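# Jog all three axes home using the teach pendant

## Task

Using the teach pendant, bring each of the three axes to its home mark.

## Robot and tools

Robot: two UR-type six-joint arms on a table, left_arm and right_arm, each ending in a four-digit LEAP-style hand (index, middle, ring, thumb; 16 motors per hand). left_arm holds a left hand, right_arm a right hand. A camera stand sits behind the arms. The pendant and its axis marks are found from the cameras.

Scene frame: origin at table-top height, halfway between the nominal arm bases. +z is up, +x points out over the table, and left_arm is on the +y side (image left and right do not follow these names). Calibrated bases: left_arm at (+0.025, +0.477, +0.033) m, right_arm at (-0.052, -0.442, +0.033) m, both turned slightly about z. Reported hand positions, orientations (quat_wxyz) and velocities use the scene frame and may be a few cm off.

Hand point axes (right hand): +z runs along straight fingers toward the tips, +y comes out of the palm face, +x crosses the palm away from the thumb. On the left hand +x points toward the thumb instead. Straight fingertips reach about 0.14 m past the knuckles; a rigid mast near the wrist on the palm side can strike objects.

execute_actions(actions, cameras): actions is a list of actions; each action is a list of at most 15 rows, one row per 1/30 s step; a short action repeats its final row until 15 steps pass. Each row is one flat list of 48 numbers, all within [-1, 1], covering both arms even when only one moves: left dx, dy, dz, rx, ry, rz; left 16 motor numbers; left current_limit; left speed; then the same 24 for the right arm. dx to rz are an offset, not a pose: measured from that arm's Hand target as it stood when the action began, along that Hand target's own axes; every row counts from that same start, and a new action begins from the updated Hand target, so repeating an offset keeps going. Scale: 1.0 equals 0.6 m for dx, dy, dz and 180 degrees for the rotation vector rx, ry, rz. All-zero pose numbers re-request the current Hand target. Orientation commands are clipped to within 32 degrees of the measured one per step.

Motor numbers are absolute goals, not offsets, each mapped linearly from -1 to +1 across that hinge's travel. Order: index_mcp, index_abd, index_pip, index_dip, middle_mcp, middle_abd, middle_pip, middle_dip, ring_mcp, ring_abd, ring_pip, ring_dip, thumb_cmc, thumb_axl, thumb_mcp, thumb_ipl. Open hand: -0.75, 0, -0.58, -0.70, -0.75, 0, -0.58, -0.70, -0.75, 0, -0.58, -0.70, -0.71, -0.68, -0.23, -0.17. current_limit maps -1..+1 to 0..550 mA (start +0.4); speed sets the goal rate as (speed+1)/2 of 8.5 rad/s (start -0.6). A 0 is a real goal: to leave a hand untouched, copy back its hand_goal, hand_current_limit and hand_speed. cameras: list of names (cam_high, cam_low, cam_left_wrist, cam_right_wrist), ["all"] or []; images appear by default only when actions is empty.

move(target, speed, blend, stop_force, zero, blocking, cameras): drives each hand point in a straight line. target is one 48-number row (same layout, offsets from the Hand targets) or up to 15 such rows, all counted from the same starting Hand targets. speed in m/s, 0.002 to 3.6 (default 0.25), turning at up to twice that in rad/s; one value or one per target. blend in m rounds corners between listed targets; 0 stops at each. stop_force, 3 to 120 N, ends an arm's path when its wrist sensor feels that much push; omit it when backing away from a contact. zero (only with stop_force) re-zeros the sensor first, default true. blocking=false returns after about 0.5 s while the move continues (not allowed with stop_force). Paths ignore obstacles and the other arm; keep paths clear of each arm's own base. Lasts at most 10 s.

wait(seconds 0 to 10) lets time pass holding the last commands. stop brakes a running move. zoom_image(camera, region=[x0,y0,x1,y1]) enlarges part of the newest image of that camera, at most 504x504 px. zero_wrist_force(arm) re-zeros one wrist sensor. read_manual(section) only returns licence text. finished_scene ends the scene for good; the goal must hold with the robot idle.

Results: end_effector_position (m), end_effector_quat_wxyz, velocities, Hand target (the last commanded pose after clipping; the next offsets start from it), Joint positions and torques, Wrist force / Wrist torque in the end effector's axes plus the peak since last shown, and per-motor hand_goal, hand_measured, hand_current_ma, hand_state (moving, goal, blocked, overload). move adds a "move:" line: done, off_target, moving, held or fault, plus limits such as paced or held. A hand point may settle short of its Hand target; the next command asks for it again, and a remaining gap can be sent as an extra offset. Images are 672x504.

Avoid: net force on an arm near 150 N or wrist torque beyond the listed limits (the arm then halts for 10 s); any knock or squeeze between the two arms or hands; striking fixed objects hard; knocking anything off the table; finger motors at 495 mA or more for 5 s (they shut off); long stretched or stalled poses that overheat motors (MOTOR HOT, then a braked arm). Approach the pendant slowly, press lightly with a small stop_force, and back off promptly.

Each tool is called after ">>>" by a JSON object that holds its "method" and its "body".

## Session

>>> {"method": "execute_actions", "body": {"actions": []}}

Scene clock: 0.00 s.
left_arm: end_effector_position=(+0.3772, +0.1257, +0.3432) hand_goal=(-0.754, +0.000, -0.576, -0.696, -0.754, +0.000, -0.576, -0.696, -0.754, +0.000, -0.576, -0.696, -0.714, -0.678, -0.226, -0.168) hand_measured=(-0.754, +0.000, -0.576, -0.696, -0.754, +0.000, -0.576, -0.696, -0.754, +0.000, -0.576, -0.696, -0.714, -0.678, -0.226, -0.168) hand_current_ma=(+0, +0, +0, +0, +0, +0, +0, +0, +0, +0, +0, +0, +0, +0, +0, +0) hand_state=(goal, goal, goal, goal, goal, goal, goal, goal, goal, goal, goal, goal, goal, goal, goal, goal) hand_current_limit=0.40 hand_speed=-0.60 end_effector_quat_wxyz=(-0.243, +0.932, -0.020, +0.269) | right_arm: end_effector_position=(+0.3973, -0.4283, +0.1346) hand_goal=(-0.754, +0.000, -0.576, -0.696, -0.754, +0.000, -0.576, -0.696, -0.754, +0.000, -0.576, -0.696, -0.714, -0.678, -0.226, -0.168) hand_measured=(-0.754, +0.000, -0.576, -0.696, -0.754, +0.000, -0.576, -0.696, -0.754, +0.000, -0.576, -0.696, -0.714, -0.678, -0.226, -0.168) hand_current_ma=(+0, +0, +0, +0, +0, +0, +0, +0, +0, +0, +0, +0, +0, +0, +0, +0) hand_state=(goal, goal, goal, goal, goal, goal, goal, goal, goal, goal, goal, goal, goal, goal, goal, goal) hand_current_limit=0.40 hand_speed=-0.60 end_effector_quat_wxyz=(-0.296, +0.852, +0.398, -0.169)
Joint positions: left_arm=[2.438 -1.391 -1.965 -1.255 2.306 0.907] | right_arm=[-0.253 -1.35 1.84 -1.395 -1.353 0.351]
Joint velocities: within noise
Joint torques (N m): no reading
Wrist force (N): no reading
Wrist torque (N m): no reading
Wrist force, peak (N): no reading
Hand target: left_arm +0.3772, +0.1257, +0.3432; -0.243, +0.932, -0.020, +0.269 | right_arm +0.3973, -0.4283, +0.1346; -0.296, +0.852, +0.398, -0.169

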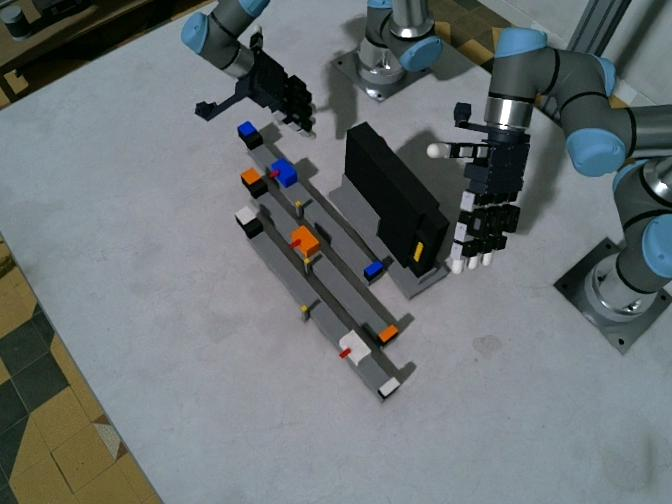

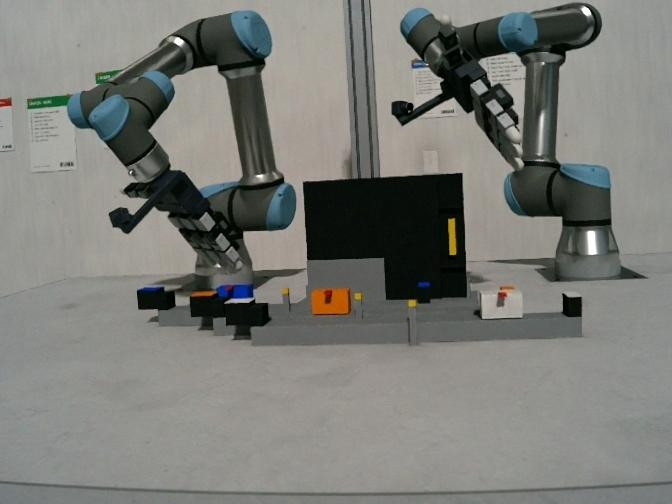

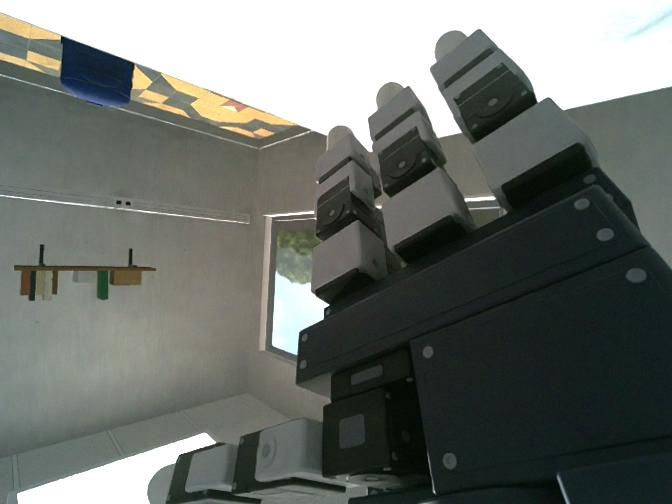

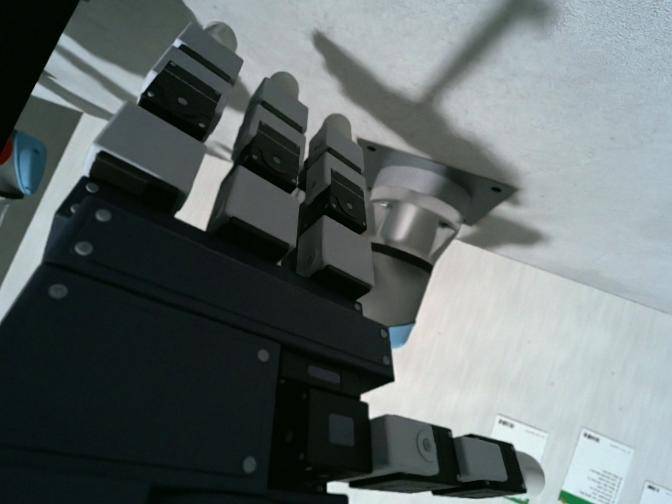

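>>> {"method": "zoom_image", "body": {"camera": "cam_high", "region": [220, 100, 470, 290]}}

>>> {"method": "zoom_image", "body": {"camera": "cam_high", "region": [220, 200, 470, 410]}}

>>> {"method": "zoom_image", "body": {"camera": "cam_low", "region": [120, 160, 600, 360]}}

Scaled by 2.016 from the camera's 672x504 image, which has a finer 960x720 frame.

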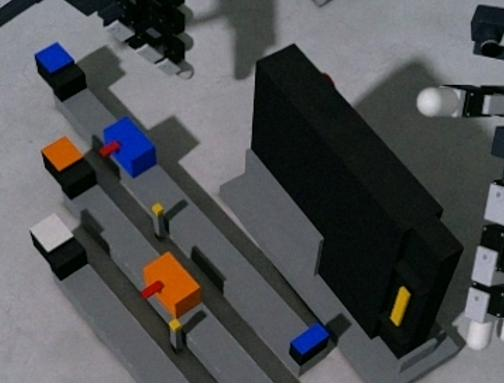

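Scaled by 2.016 from the camera's 672x504 image, which has a finer 960x720 frame.

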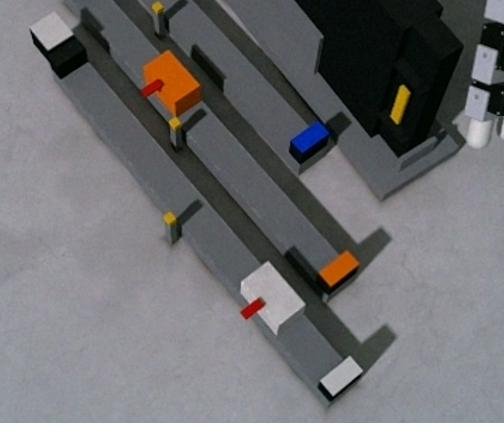

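Scaled by 1.050 from the camera's 672x504 image, which has a finer 960x720 frame.

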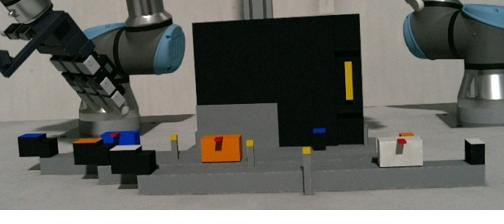

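>>> {"method": "zoom_image", "body": {"camera": "cam_high", "region": [180, 0, 330, 150]}}

>>> {"method": "zoom_image", "body": {"camera": "cam_high", "region": [420, 90, 540, 280]}}

>>> {"method": "zoom_image", "body": {"camera": "cam_low", "region": [280, 160, 480, 320]}}

Scaled by 3.360 from the camera's 672x504 image, which has a finer 960x720 frame.

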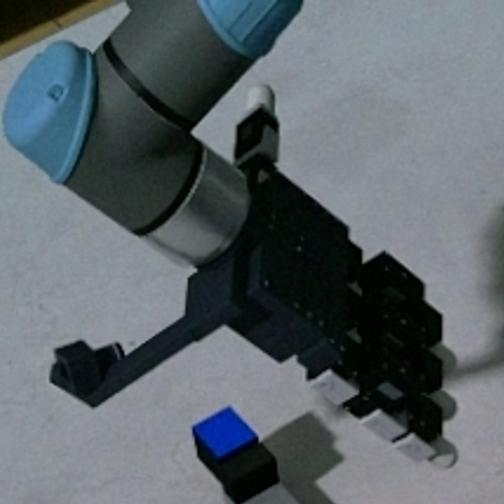

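Scaled by 2.653 from the camera's 672x504 image, which has a finer 960x720 frame.

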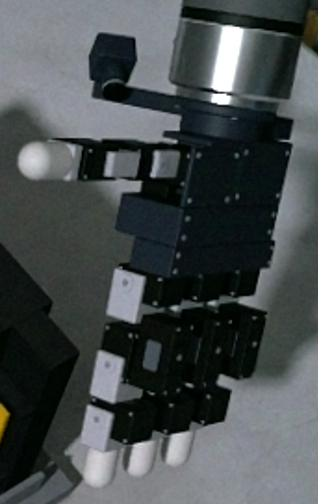

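Scaled by 2.520 from the camera's 672x504 image, which has a finer 960x720 frame.

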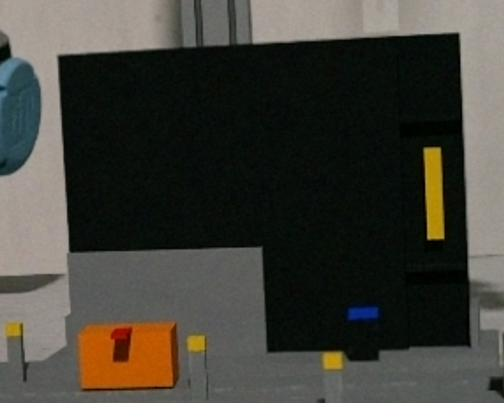

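>>> {"method": "move", "body": {"target": [-0.1797, 0.1168, -0.4353, -0.1229, 0.1159, 0.1845, -0.754, 0, -0.576, -0.696, -0.754, 0, -0.576, -0.696, -0.754, 0, -0.576, -0.696, -0.714, -0.678, -0.226, -0.168, 0.4, -0.6, 0, 0, 0, 0, 0, 0, -0.754, 0, -0.576, -0.696, -0.754, 0, -0.576, -0.696, -0.754, 0, -0.576, -0.696, -0.714, -0.678, -0.226, -0.168, 0.4, -0.6], "cameras": ["all"]}}

Scene clock: 96.20 s.
left_arm: end_effector_position=(+0.1582, -0.0334, +0.4503) hand_goal=(-0.754, +0.000, -0.576, -0.696, -0.754, +0.000, -0.576, -0.696, -0.754, +0.000, -0.576, -0.696, -0.714, -0.678, -0.226, -0.168) hand_measured=(-0.750, +0.000, -0.576, -0.696, -0.750, +0.000, -0.576, -0.696, -0.750, +0.000, -0.576, -0.696, -0.712, -0.678, -0.224, -0.168) hand_current_ma=(+0, +0, +0, +0, +1, +0, +0, +0, +1, +0, +0, +0, +0, +0, +0, +0) hand_state=(goal, goal, goal, goal, goal, goal, goal, goal, goal, goal, goal, goal, goal, goal, goal, goal) hand_current_limit=0.40 hand_speed=-0.60 end_effector_quat_wxyz=(-0.121, +0.853, -0.375, +0.341) | right_arm: end_effector_position=(+0.3973, -0.4283, +0.1346) hand_goal=(-0.754, +0.000, -0.576, -0.696, -0.754, +0.000, -0.576, -0.696, -0.754, +0.000, -0.576, -0.696, -0.714, -0.678, -0.226, -0.168) hand_measured=(-0.748, +0.000, -0.576, -0.696, -0.748, +0.000, -0.576, -0.696, -0.750, +0.000, -0.576, -0.696, -0.710, -0.678, -0.224, -0.168) hand_current_ma=(+8, +0, -1, +0, +9, +0, -1, +0, +7, +0, -1, +0, +4, +1, +2, +0) hand_state=(goal, goal, goal, goal, goal, goal, goal, goal, goal, goal, goal, goal, goal, goal, goal, goal) hand_current_limit=0.40 hand_speed=-0.60 end_effector_quat_wxyz=(-0.296, +0.852, +0.398, -0.169)
Joint positions: left_arm=[1.969 -1.375 -1.768 -1.206 2.232 1.31] | right_arm=[-0.253 -1.35 1.84 -1.395 -1.353 0.351]
Joint torques (N m): left_arm=[-1.41 25.23 24.74 0.48 3.09 0.58] | right_arm=[-1.04 -32.57 -19.3 -0.6 0.21 -0.01]
Wrist force (N): left_arm=[-0.1 -0.1 -0.5] | right_arm=[0.2 -0.1 -0.1]
Wrist torque (N m): left_arm=[0.05 0.00 0.02] | right_arm=[0.00 -0.02 0.01]
Wrist force, peak (N): left_arm=[0.6 1.2 -1.3] | right_arm=[-0.6 -0.3 -0.3]
Hand target: left_arm +0.1581, -0.0333, +0.4504; -0.121, +0.853, -0.375, +0.341 | right_arm +0.3973, -0.4283, +0.1346; -0.296, +0.852, +0.398, -0.169
Off the commanded pose: left_arm 0.000 m, 0 deg | right_arm 0.000 m, 0 deg.
move: done
camera_calibration:
cam_left_wrist: T_world_to_cam=[[0.000528593, 0.998516, -0.054452, 0.0278304], [0.0141653, 0.0544391, 0.998417, -0.498253], [0.9999, -0.00129908, -0.0141155, -0.0325617], [0, 0, 0, 1]] pos_world=[0.0396016, -0.000707015, 0.498519]

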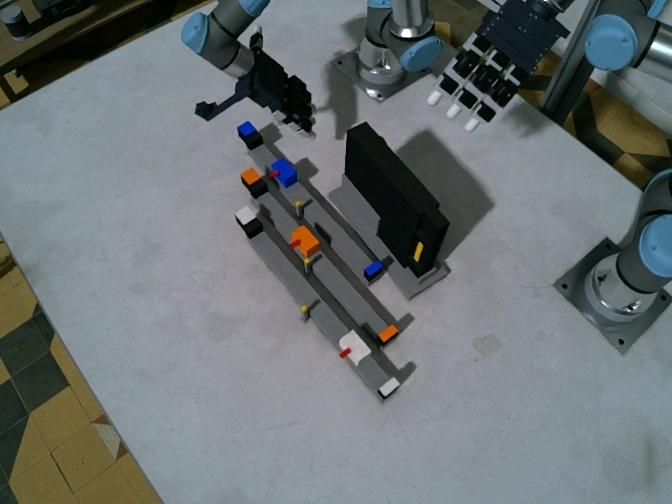

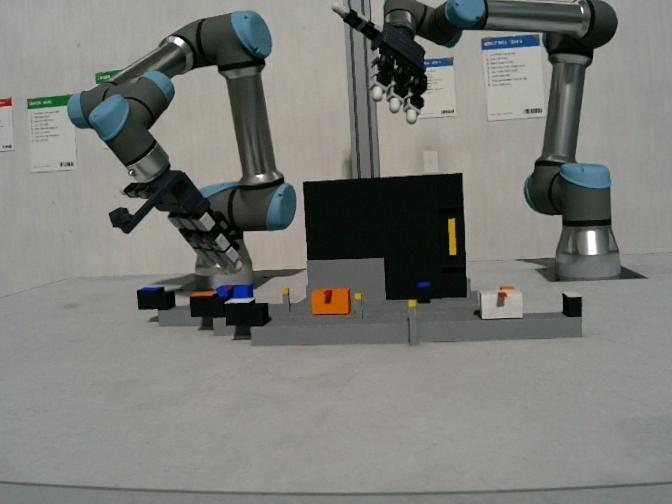

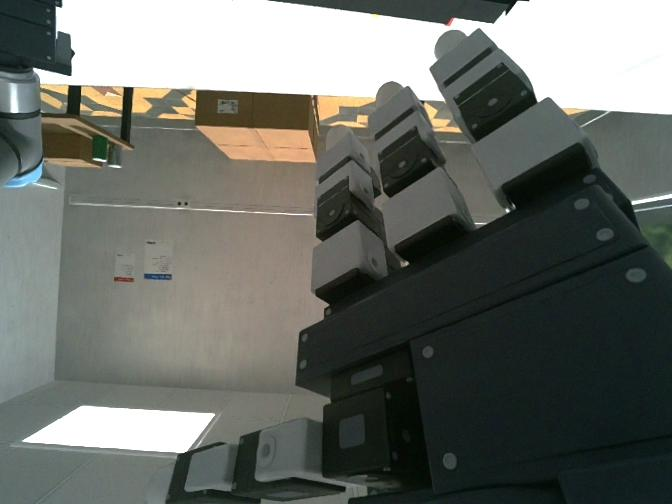

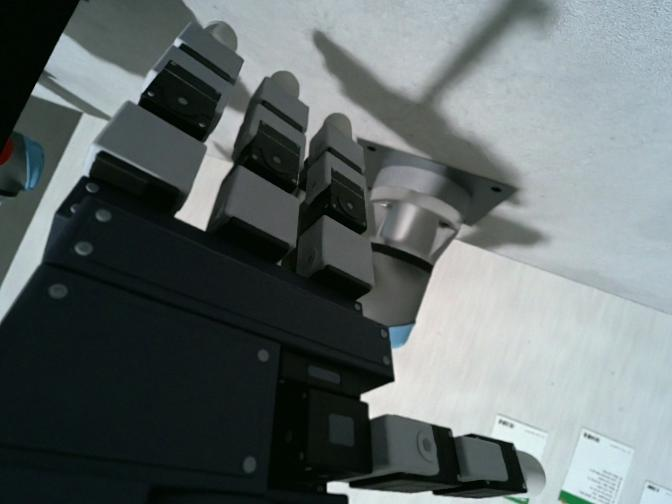

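>>> {"method": "move", "body": {"target": [-0.3713, 0.0552, 0.2492, -0.1406, -0.1341, -0.0095, -0.754, 0, -0.576, -0.696, -0.754, 0, -0.576, -0.696, -0.754, 0, -0.576, -0.696, -0.714, -0.678, -0.226, -0.168, 0.4, -0.6, 0, 0, 0, 0, 0, 0, -0.754, 0, -0.576, -0.696, -0.754, 0, -0.576, -0.696, -0.754, 0, -0.576, -0.696, -0.714, -0.678, -0.226, -0.168, 0.4, -0.6], "cameras": ["cam_left_wrist", "cam_high"]}}

>>> {"method": "zoom_image", "body": {"camera": "cam_left_wrist", "region": [0, 0, 400, 400]}}

Scene clock: 107.07 s.
left_arm: end_effector_position=(+0.1324, +0.0975, +0.2154) hand_goal=(-0.754, +0.000, -0.576, -0.696, -0.754, +0.000, -0.576, -0.696, -0.754, +0.000, -0.576, -0.696, -0.714, -0.678, -0.226, -0.168) hand_measured=(-0.750, +0.000, -0.576, -0.696, -0.750, +0.000, -0.576, -0.696, -0.750, +0.000, -0.576, -0.696, -0.712, -0.678, -0.224, -0.168) hand_current_ma=(+0, +0, +0, +0, +1, +0, +0, +0, +1, +0, +0, +0, +0, +0, +0, +0) hand_state=(goal, goal, goal, goal, goal, goal, goal, goal, goal, goal, goal, goal, goal, goal, goal, goal) hand_current_limit=0.40 hand_speed=-0.60 end_effector_quat_wxyz=(-0.003, +0.916, -0.394, +0.069) | right_arm: end_effector_position=(+0.3973, -0.4283, +0.1346) hand_goal=(-0.754, +0.000, -0.576, -0.696, -0.754, +0.000, -0.576, -0.696, -0.754, +0.000, -0.576, -0.696, -0.714, -0.678, -0.226, -0.168) hand_measured=(-0.748, +0.000, -0.576, -0.696, -0.748, +0.000, -0.576, -0.696, -0.750, +0.000, -0.576, -0.696, -0.710, -0.678, -0.224, -0.168) hand_current_ma=(+8, +0, -1, +0, +9, +0, -1, +0, +7, +0, -1, +0, +4, +1, +2, +0) hand_state=(goal, goal, goal, goal, goal, goal, goal, goal, goal, goal, goal, goal, goal, goal, goal, goal) hand_current_limit=0.40 hand_speed=-0.60 end_effector_quat_wxyz=(-0.296, +0.852, +0.398, -0.169)
Joint positions: left_arm=[2.446 -1.156 -2.385 -1.042 1.621 1.649] | right_arm=[-0.253 -1.35 1.84 -1.395 -1.353 0.351]
Joint torques (N m): left_arm=[6.96 -7.74 16.27 0.2 -1.5 1.46] | right_arm=[-0.2 -32.41 -19.03 -0.81 -0.09 0.12]
Wrist force (N): left_arm=[-0.5 0.0 0.3] | right_arm=[-0.1 -0.2 -0.5]
Wrist torque (N m): left_arm=[-0.07 0.11 0.00] | right_arm=[0.02 0.01 0.00]
Wrist force, peak (N): left_arm=[1.5 0.0 -1.8] | right_arm=[-0.2 -0.1 -0.7]
Hand target: left_arm +0.1323, +0.0976, +0.2153; -0.003, +0.916, -0.394, +0.069 | right_arm +0.3973, -0.4283, +0.1346; -0.296, +0.852, +0.398, -0.169
Off the commanded pose: left_arm 0.000 m, 0 deg | right_arm 0.000 m, 0 deg.
move: done
camera_calibration:
cam_left_wrist: T_world_to_cam=[[-0.0305386, 0.998532, -0.0447261, -0.113544], [0.584182, 0.0541394, 0.809815, -0.305175], [0.811048, -0.00139751, -0.584978, 0.138091], [0, 0, 0, 1]] pos_world=[0.0628117, 0.130093, 0.322837]
Images, in order (width x height): cam_high 672x504, cam_left_wrist 672x504.

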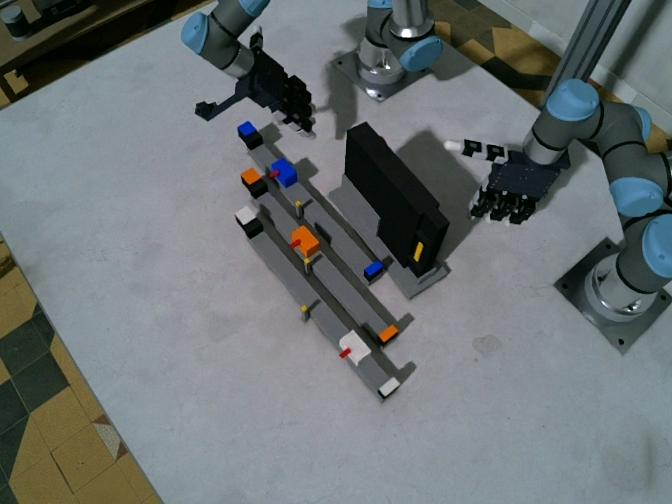

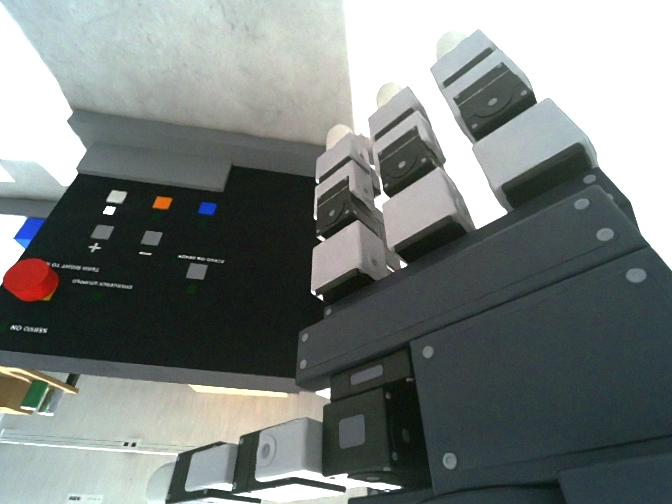

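Scaled by 1.260 from the camera's 672x504 image, which has a finer 960x720 frame.

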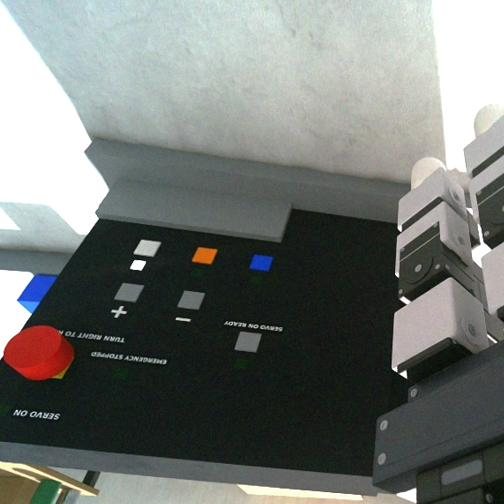

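>>> {"method": "zoom_image", "body": {"camera": "cam_left_wrist", "region": [0, 230, 240, 390]}}

>>> {"method": "zoom_image", "body": {"camera": "cam_left_wrist", "region": [70, 170, 260, 310]}}

Scaled by 2.100 from the camera's 672x504 image, which has a finer 960x720 frame.

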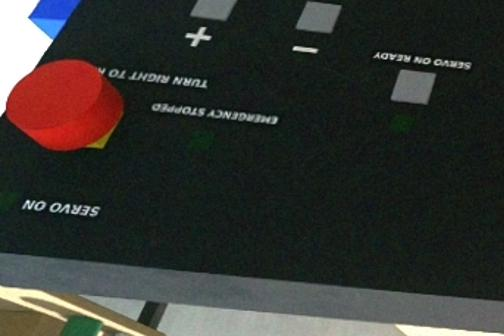

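Scaled by 2.653 from the camera's 672x504 image, which has a finer 960x720 frame.

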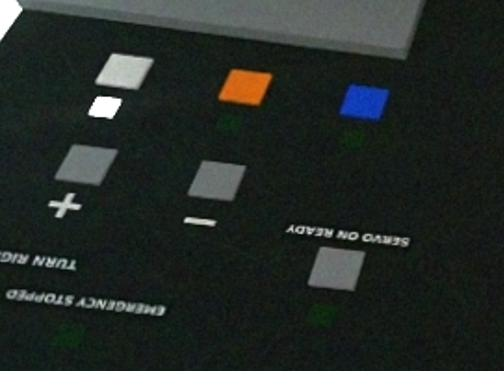

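>>> {"method": "zoom_image", "body": {"camera": "cam_high", "region": [385, 190, 460, 300]}}

Scaled by 4.582 from the camera's 672x504 image, which has a finer 960x720 frame.

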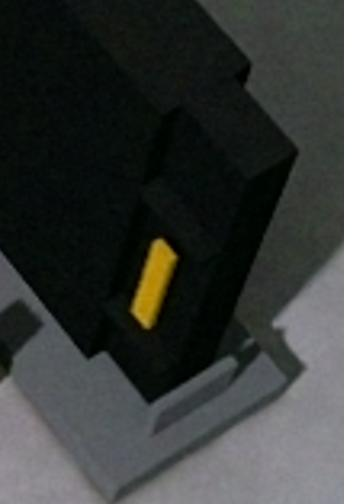

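>>> {"method": "move", "body": {"target": [[0.0477, -0.0795, -0.3345, -0.0105, -0.0086, 0.0833, -0.754, 0, -0.576, -0.696, -0.754, 0, -0.576, -0.696, -0.754, 0, -0.576, -0.696, 0.571, -0.678, -0.226, -0.168, 0.4, -0.6, 0, 0, 0, 0, 0, 0, -0.754, 0, -0.576, -0.696, -0.754, 0, -0.576, -0.696, -0.754, 0, -0.576, -0.696, -0.714, -0.678, -0.226, -0.168, 0.4, -0.6], [0.2233, -0.3345, -0.297, -0.0352, -0.0287, 0.2776, -0.754, 0, -0.576, -0.696, -0.754, 0, -0.576, -0.696, -0.754, 0, -0.576, -0.696, 0.571, -0.678, -0.226, -0.168, 0.4, -0.6, 0, 0, 0, 0, 0, 0, -0.754, 0, -0.576, -0.696, -0.754, 0, -0.576, -0.696, -0.754, 0, -0.576, -0.696, -0.714, -0.678, -0.226, -0.168, 0.4, -0.6]], "blend": [0.04, 0], "cameras": ["cam_high", "cam_low", "cam_left_wrist"]}}

Scene clock: 263.47 s.
left_arm: end_effector_position=(+0.3454, +0.1477, +0.4204) hand_goal=(-0.754, +0.000, -0.576, -0.696, -0.754, +0.000, -0.576, -0.696, -0.754, +0.000, -0.576, -0.696, +0.570, -0.678, -0.226, -0.168) hand_measured=(-0.752, +0.000, -0.576, -0.696, -0.752, +0.000, -0.576, -0.696, -0.752, +0.000, -0.576, -0.696, +0.568, -0.678, -0.224, -0.168) hand_current_ma=(+0, +0, +0, +0, +0, +0, +0, +0, +0, +0, +0, +0, +0, +0, +1, +0) hand_state=(goal, goal, goal, goal, goal, goal, goal, goal, goal, goal, goal, goal, goal, goal, goal, goal) hand_current_limit=0.40 hand_speed=-0.60 end_effector_quat_wxyz=(+0.000, +0.665, -0.747, +0.000) | right_arm: end_effector_position=(+0.3973, -0.4283, +0.1346) hand_goal=(-0.754, +0.000, -0.576, -0.696, -0.754, +0.000, -0.576, -0.696, -0.754, +0.000, -0.576, -0.696, -0.714, -0.678, -0.226, -0.168) hand_measured=(-0.748, +0.000, -0.576, -0.696, -0.748, +0.000, -0.576, -0.696, -0.750, +0.000, -0.576, -0.696, -0.710, -0.678, -0.224, -0.168) hand_current_ma=(+8, +0, -1, +0, +9, +0, -1, +0, +7, +0, -1, +0, +4, +1, +2, +0) hand_state=(goal, goal, goal, goal, goal, goal, goal, goal, goal, goal, goal, goal, goal, goal, goal, goal) hand_current_limit=0.40 hand_speed=-0.60 end_effector_quat_wxyz=(-0.296, +0.852, +0.398, -0.169)
Joint positions: left_arm=[2.786 -1.589 -1.478 -1.646 1.571 2.859] | right_arm=[-0.253 -1.35 1.84 -1.395 -1.353 0.351]
Joint torques (N m): left_arm=[-11.57 17.55 28.71 5.34 -1.76 1.71] | right_arm=[0.08 -32.29 -19.58 -0.66 0.16 0.24]
Wrist force (N): left_arm=[-0.5 0.1 0.0] | right_arm=[-0.2 -0.3 -0.5]
Wrist torque (N m): left_arm=[0.04 0.18 0.02] | right_arm=[-0.01 0.03 -0.02]
Wrist force, peak (N): left_arm=[-0.8 0.5 2.1] | right_arm=[-0.4 -0.3 -0.7]
Hand target: left_arm +0.3454, +0.1476, +0.4204; +0.000, -0.665, +0.747, +0.000 | right_arm +0.3973, -0.4283, +0.1346; -0.296, +0.852, +0.398, -0.169
Off the commanded pose: left_arm 0.000 m, 0 deg | right_arm 0.000 m, 0 deg.
move: done
camera_calibration:
cam_left_wrist: T_world_to_cam=[[0.744931, 0.667087, 0.00850215, -0.389228], [0.451797, -0.513813, 0.729298, -0.434937], [0.490874, -0.539435, -0.684144, 0.317037], [0, 0, 0, 1]] pos_world=[0.330826, 0.207194, 0.537407]
Images, in order (width x height): cam_high 672x504, cam_low 672x504, cam_left_wrist 672x504.

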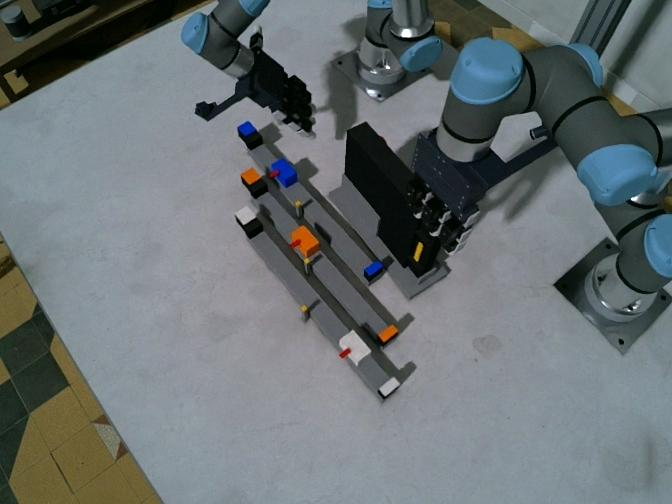

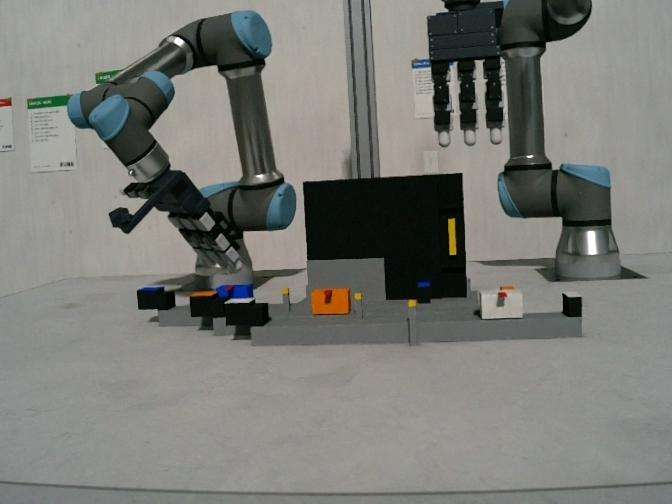

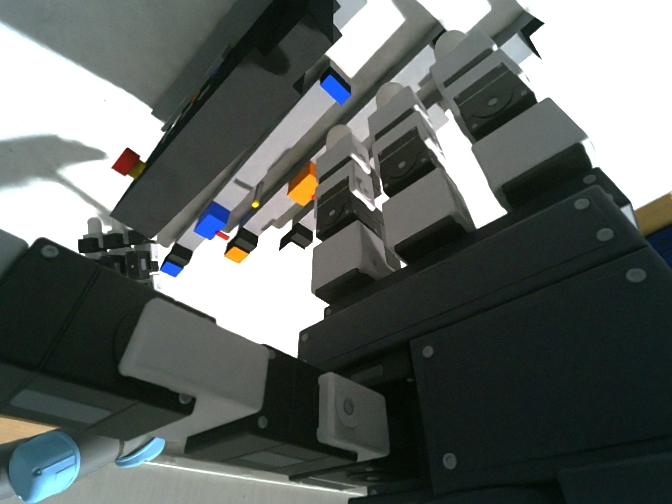

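>>> {"method": "zoom_image", "body": {"camera": "cam_left_wrist", "region": [200, 0, 500, 200]}}

>>> {"method": "zoom_image", "body": {"camera": "cam_low", "region": [400, 60, 540, 320]}}

>>> {"method": "zoom_image", "body": {"camera": "cam_high", "region": [380, 120, 500, 300]}}

Scaled by 1.680 from the camera's 672x504 image, which has a finer 960x720 frame.

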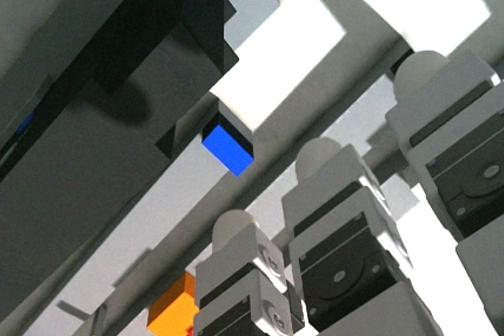

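Scaled by 1.938 from the camera's 672x504 image, which has a finer 960x720 frame.

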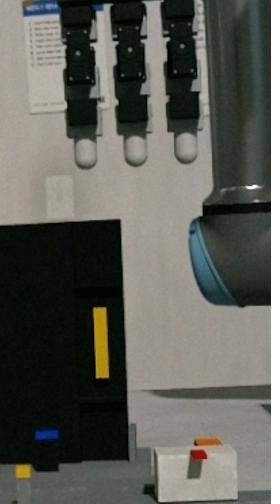

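Scaled by 2.800 from the camera's 672x504 image, which has a finer 960x720 frame.

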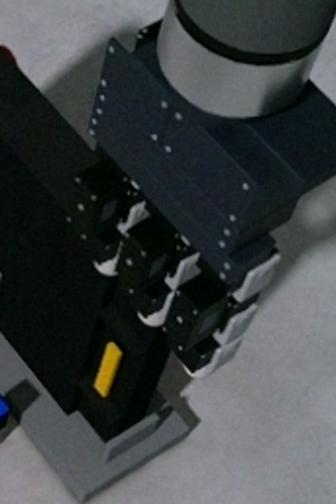

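>>> {"method": "zoom_image", "body": {"camera": "cam_left_wrist", "region": [230, 0, 370, 110]}}

Scaled by 3.600 from the camera's 672x504 image, which has a finer 960x720 frame.

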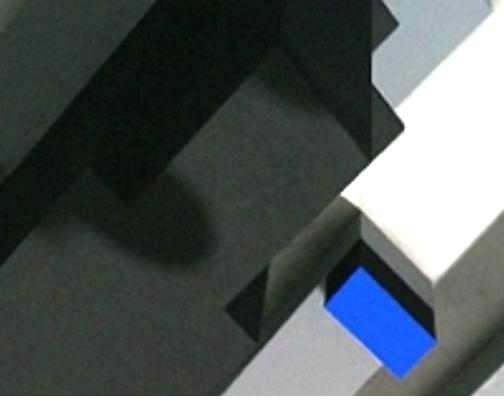

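>>> {"method": "move", "body": {"target": [-0.004, 0.0129, 0.3507, 0, 0, 0, -0.85, 0, -0.576, -0.696, -0.754, 0, -0.576, -0.696, -0.754, 0, -0.576, -0.696, 0.571, -0.678, -0.226, -0.168, 0.4, -0.6, 0, 0, 0, 0, 0, 0, -0.754, 0, -0.576, -0.696, -0.754, 0, -0.576, -0.696, -0.754, 0, -0.576, -0.696, -0.714, -0.678, -0.226, -0.168, 0.4, -0.6], "speed": 0.1, "stop_force": 8, "cameras": ["cam_high", "cam_low", "cam_left_wrist"]}}

>>> {"method": "zoom_image", "body": {"camera": "cam_high", "region": [380, 120, 500, 300]}}

>>> {"method": "zoom_image", "body": {"camera": "cam_low", "region": [400, 120, 540, 320]}}

>>> {"method": "zoom_image", "body": {"camera": "cam_left_wrist", "region": [200, 0, 500, 300]}}

Scene clock: 332.37 s.
left_arm: end_effector_position=(+0.3380, +0.1509, +0.2100) hand_goal=(-0.850, +0.000, -0.576, -0.696, -0.754, +0.000, -0.576, -0.696, -0.754, +0.000, -0.576, -0.696, +0.570, -0.678, -0.226, -0.168) hand_measured=(-0.844, +0.000, -0.576, -0.696, -0.752, +0.000, -0.576, -0.696, -0.752, +0.000, -0.576, -0.696, +0.568, -0.678, -0.224, -0.168) hand_current_ma=(+1, +0, +0, +0, +0, +0, +0, +0, +0, +0, +0, +0, +0, +0, +1, +0) hand_state=(goal, goal, goal, goal, goal, goal, goal, goal, goal, goal, goal, goal, goal, goal, goal, goal) hand_current_limit=0.40 hand_speed=-0.60 end_effector_quat_wxyz=(+0.000, +0.665, -0.747, +0.000) | right_arm: end_effector_position=(+0.3973, -0.4283, +0.1346) hand_goal=(-0.754, +0.000, -0.576, -0.696, -0.754, +0.000, -0.576, -0.696, -0.754, +0.000, -0.576, -0.696, -0.714, -0.678, -0.226, -0.168) hand_measured=(-0.748, +0.000, -0.576, -0.696, -0.748, +0.000, -0.576, -0.696, -0.750, +0.000, -0.576, -0.696, -0.710, -0.678, -0.224, -0.168) hand_current_ma=(+8, +0, -1, +0, +9, +0, -1, +0, +7, +0, -1, +0, +4, +1, +2, +0) hand_state=(goal, goal, goal, goal, goal, goal, goal, goal, goal, goal, goal, goal, goal, goal, goal, goal) hand_current_limit=0.40 hand_speed=-0.60 end_effector_quat_wxyz=(-0.296, +0.852, +0.398, -0.169)
Joint positions: left_arm=[2.786 -1.669 -1.947 -1.096 1.571 2.859] | right_arm=[-0.253 -1.35 1.84 -1.395 -1.353 0.351]
Joint torques (N m): left_arm=[4.14 36.52 14.87 5.17 -1.94 -0.67] | right_arm=[-0.85 -32.29 -18.57 -0.75 0.14 0.11]
Wrist force (N): left_arm=[-0.3 0.0 -0.1] | right_arm=[-0.1 -0.2 -0.3]
Wrist torque (N m): left_arm=[0.03 0.14 0.00] | right_arm=[-0.01 0.00 0.00]
Wrist force, peak (N): left_arm=[-0.8 -0.6 -1.1] | right_arm=[-0.3 -0.6 -0.6]
Hand target: left_arm +0.3380, +0.1509, +0.2100; +0.000, -0.665, +0.747, +0.000 | right_arm +0.3973, -0.4283, +0.1346; -0.296, +0.852, +0.398, -0.169
Off the commanded pose: left_arm 0.000 m, 0 deg | right_arm 0.000 m, 0 deg.
move: done
camera_calibration:
cam_left_wrist: T_world_to_cam=[[0.745133, 0.666862, 0.00841377, -0.384115], [0.451649, -0.513862, 0.729356, -0.276415], [0.490703, -0.539667, -0.684083, 0.17859], [0, 0, 0, 1]] pos_world=[0.323425, 0.210492, 0.327007]
Images, in order (width x height): cam_high 672x504, cam_low 672x504, cam_left_wrist 672x504.

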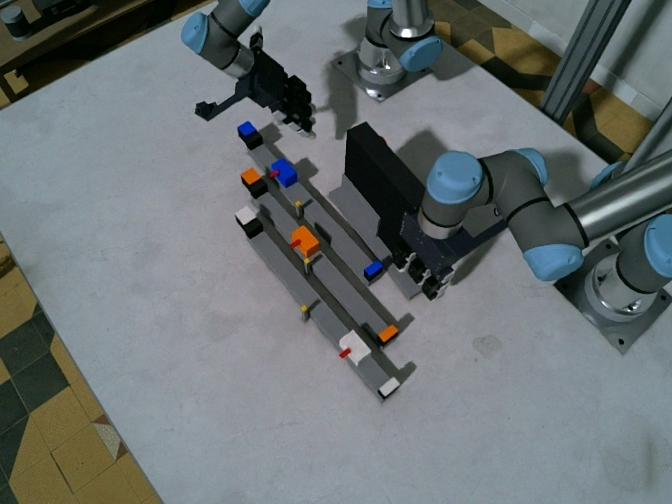

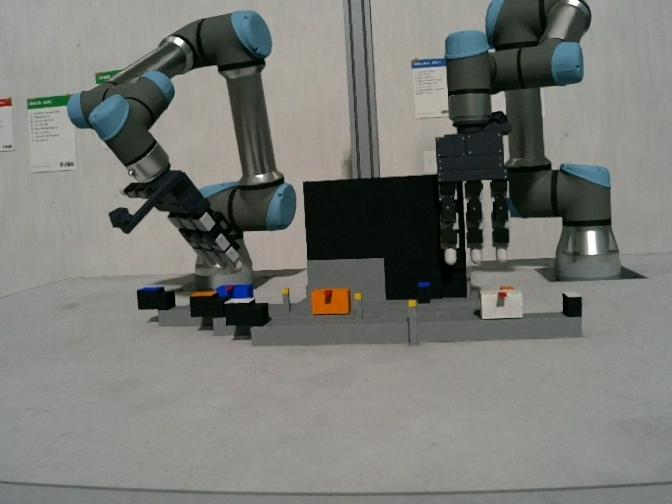

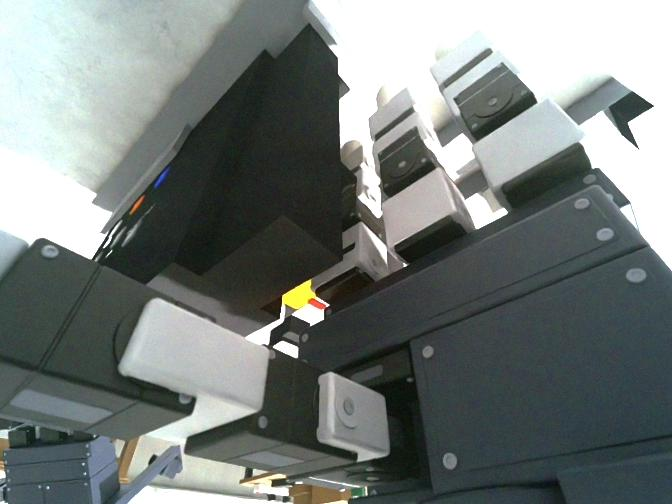

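Scaled by 2.800 from the camera's 672x504 image, which has a finer 960x720 frame.

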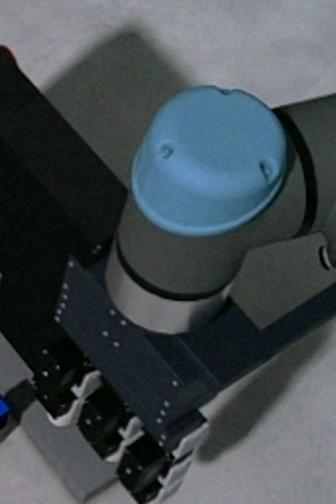

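Scaled by 2.520 from the camera's 672x504 image, which has a finer 960x720 frame.

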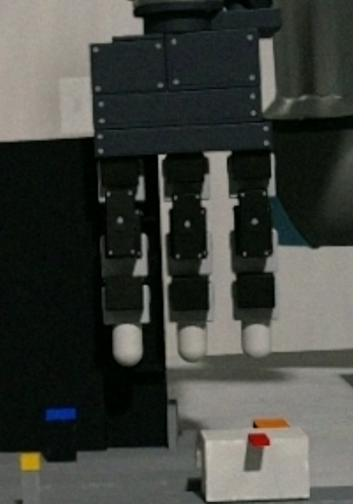

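Scaled by 1.680 from the camera's 672x504 image, which has a finer 960x720 frame.

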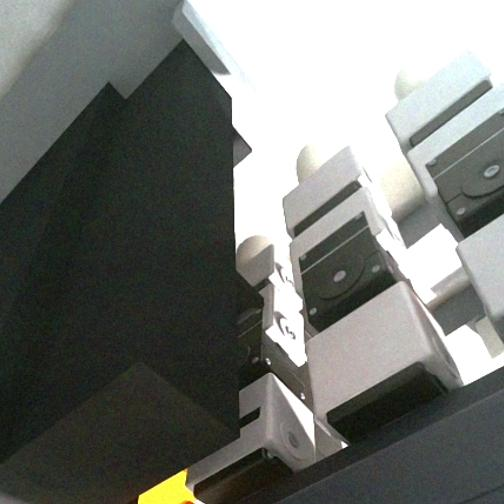

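>>> {"method": "move", "body": {"target": [[-0.005, 0, 0, 0, 0, 0, -0.85, 0, -0.576, -0.696, -0.754, 0, -0.576, -0.696, -0.754, 0, -0.576, -0.696, 0.571, -0.678, -0.226, -0.168, 0.4, -0.6, -0.0167, -0.3362, -0.209, -0.1687, 0.0216, -0.0716, -0.754, 0, -0.576, -0.696, -1, 0, -1, -1, -1, 0, -1, -1, -0.714, -0.678, -0.226, -0.168, 0.4, -0.6], [-0.005, 0, 0, 0, 0, 0, -0.85, 0, -0.576, -0.696, -0.754, 0, -0.576, -0.696, -0.754, 0, -0.576, -0.696, 0.571, -0.678, -0.226, -0.168, 0.4, -0.6, 0.1177, -0.6395, -0.0965, -0.3373, 0.0432, -0.1431, -0.754, 0, -0.576, -0.696, -1, 0, -1, -1, -1, 0, -1, -1, -0.714, -0.678, -0.226, -0.168, 0.4, -0.6], [-0.005, 0, 0, 0, 0, 0, -0.85, 0, -0.576, -0.696, -0.754, 0, -0.576, -0.696, -0.754, 0, -0.576, -0.696, 0.571, -0.678, -0.226, -0.168, 0.4, -0.6, 0.2363, -0.7482, 0.1812, -0.5622, 0.072, -0.2385, -0.754, 0, -0.576, -0.696, -1, 0, -1, -1, -1, 0, -1, -1, -0.714, -0.678, -0.226, -0.168, 0.4, -0.6]], "blend": [0.05, 0.05, 0], "speed": 0.3, "cameras": ["cam_high", "cam_low", "cam_right_wrist"]}}

>>> {"method": "zoom_image", "body": {"camera": "cam_right_wrist", "region": [200, 0, 504, 300]}}

Scene clock: 357.87 s.
left_arm: end_effector_position=(+0.3383, +0.1539, +0.2100) hand_goal=(-0.850, +0.000, -0.576, -0.696, -0.754, +0.000, -0.576, -0.696, -0.754, +0.000, -0.576, -0.696, +0.570, -0.678, -0.226, -0.168) hand_measured=(-0.844, +0.000, -0.576, -0.696, -0.752, +0.000, -0.576, -0.696, -0.752, +0.000, -0.576, -0.696, +0.568, -0.678, -0.224, -0.168) hand_current_ma=(+1, +0, +0, +0, +0, +0, +0, +0, +0, +0, +0, +0, +0, +0, +1, +0) hand_state=(goal, goal, goal, goal, goal, goal, goal, goal, goal, goal, goal, goal, goal, goal, goal, goal) hand_current_limit=0.40 hand_speed=-0.60 end_effector_quat_wxyz=(+0.000, +0.665, -0.747, +0.000) | right_arm: end_effector_position=(+0.2079, -0.1231, +0.3742) hand_goal=(-0.754, +0.000, -0.576, -0.696, -1.000, +0.000, -1.000, -1.000, -1.000, +0.000, -1.000, -1.000, -0.714, -0.678, -0.226, -0.168) hand_measured=(-0.760, +0.000, -0.578, -0.696, -1.000, +0.000, -0.996, -0.998, -1.000, +0.000, -0.998, -0.998, -0.720, -0.678, -0.222, -0.168) hand_current_ma=(-12, +0, -1, +0, +0, +0, +4, +4, +0, +0, +4, +4, -10, +1, +6, +0) hand_state=(goal, goal, goal, goal, goal, goal, goal, goal, goal, goal, goal, goal, goal, goal, goal, goal) hand_current_limit=0.40 hand_speed=-0.60 end_effector_quat_wxyz=(+0.256, +0.703, +0.600, +0.284)
Joint positions: left_arm=[2.792 -1.666 -1.951 -1.096 1.571 2.865] | right_arm=[1.097 -1.833 2.275 -2.434 -2.254 1.085]
Joint torques (N m): left_arm=[0.63 30.24 21.35 5.19 -1.55 -0.86] | right_arm=[-7.21 -15.29 -31.5 -4.75 -2.72 -0.19]
Wrist force (N): left_arm=[-0.6 -0.2 0.0] | right_arm=[-0.3 -3.3 -1.0]
Wrist torque (N m): left_arm=[0.00 0.17 -0.08] | right_arm=[-0.22 0.01 -0.25]
Wrist force, peak (N): left_arm=[-0.7 -0.6 -0.3] | right_arm=[0.1 -8.1 4.0]
Hand target: left_arm +0.3383, +0.1539, +0.2100; +0.000, -0.665, +0.747, +0.000 | right_arm +0.2079, -0.1230, +0.3743; +0.256, +0.703, +0.600, +0.284 (not the last commanded pose)
Off the commanded pose: left_arm 0.000 m, 0 deg | right_arm 0.094 m, 22 deg.
move: held (right_arm; a check stopped the path); path passed 2 of 3 targets; limits=held
pose unreachable (right arm): on one or more control steps of this call, first in action 0 (counted from 0), this arm could not follow its commanded pose, so it was not sent that pose on those steps. It may still have moved: this result reports where it is.
cause: moving toward the commanded pose would bring two parts of the arm too close to each other (joints 4 (wrist 1) to 6 (wrist 3) lie between them).
camera_calibration:
cam_right_wrist: T_world_to_cam=[[0.35811, -0.854601, 0.37605, -0.284695], [-0.933671, -0.326064, 0.148124, 0.0460877], [-0.00397055, -0.404152, -0.914683, 0.415554], [0, 0, 0, 1]] pos_world=[0.146633, -0.0603263, 0.480334]
Images, in order (width x height): cam_high 672x504, cam_low 672x504, cam_right_wrist 672x504.

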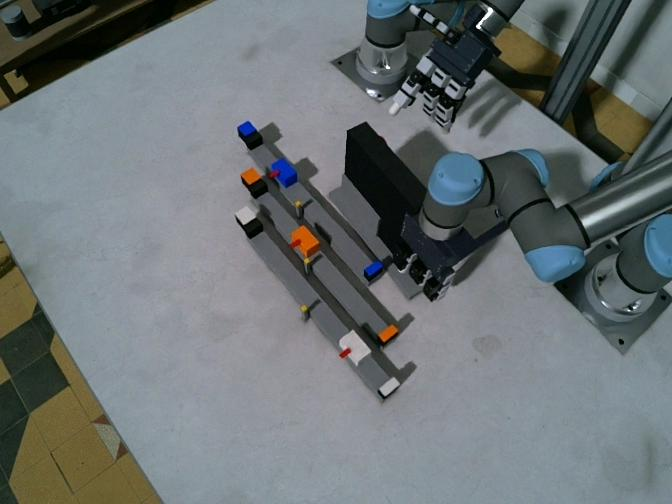

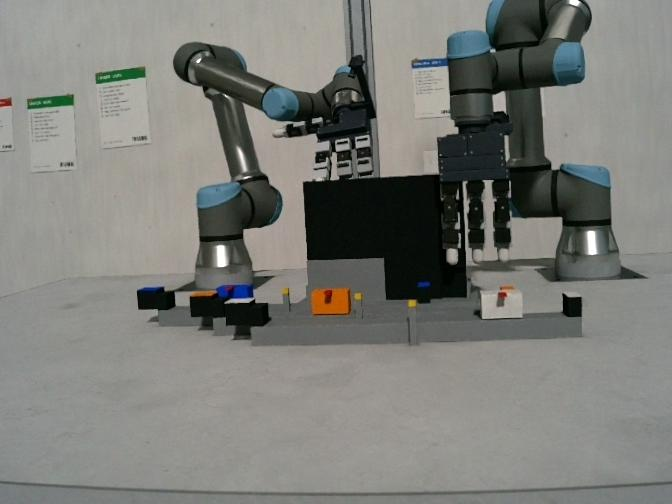

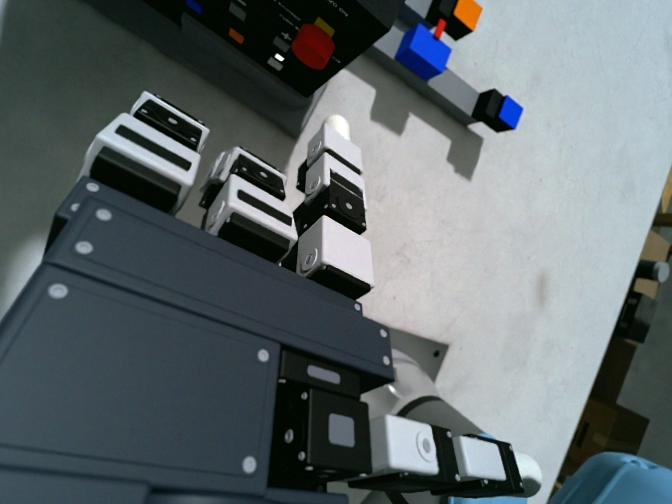

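Scaled by 1.658 from the camera's 672x504 image, which has a finer 960x720 frame.

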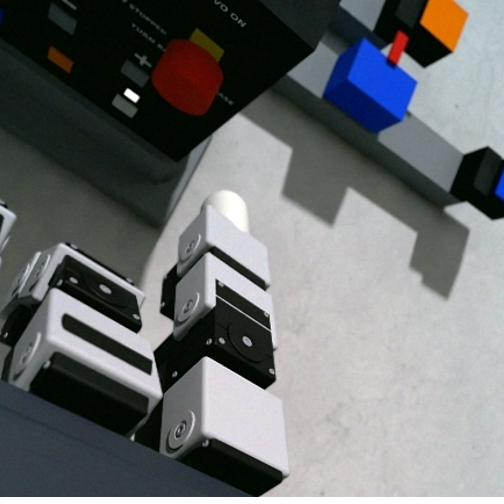

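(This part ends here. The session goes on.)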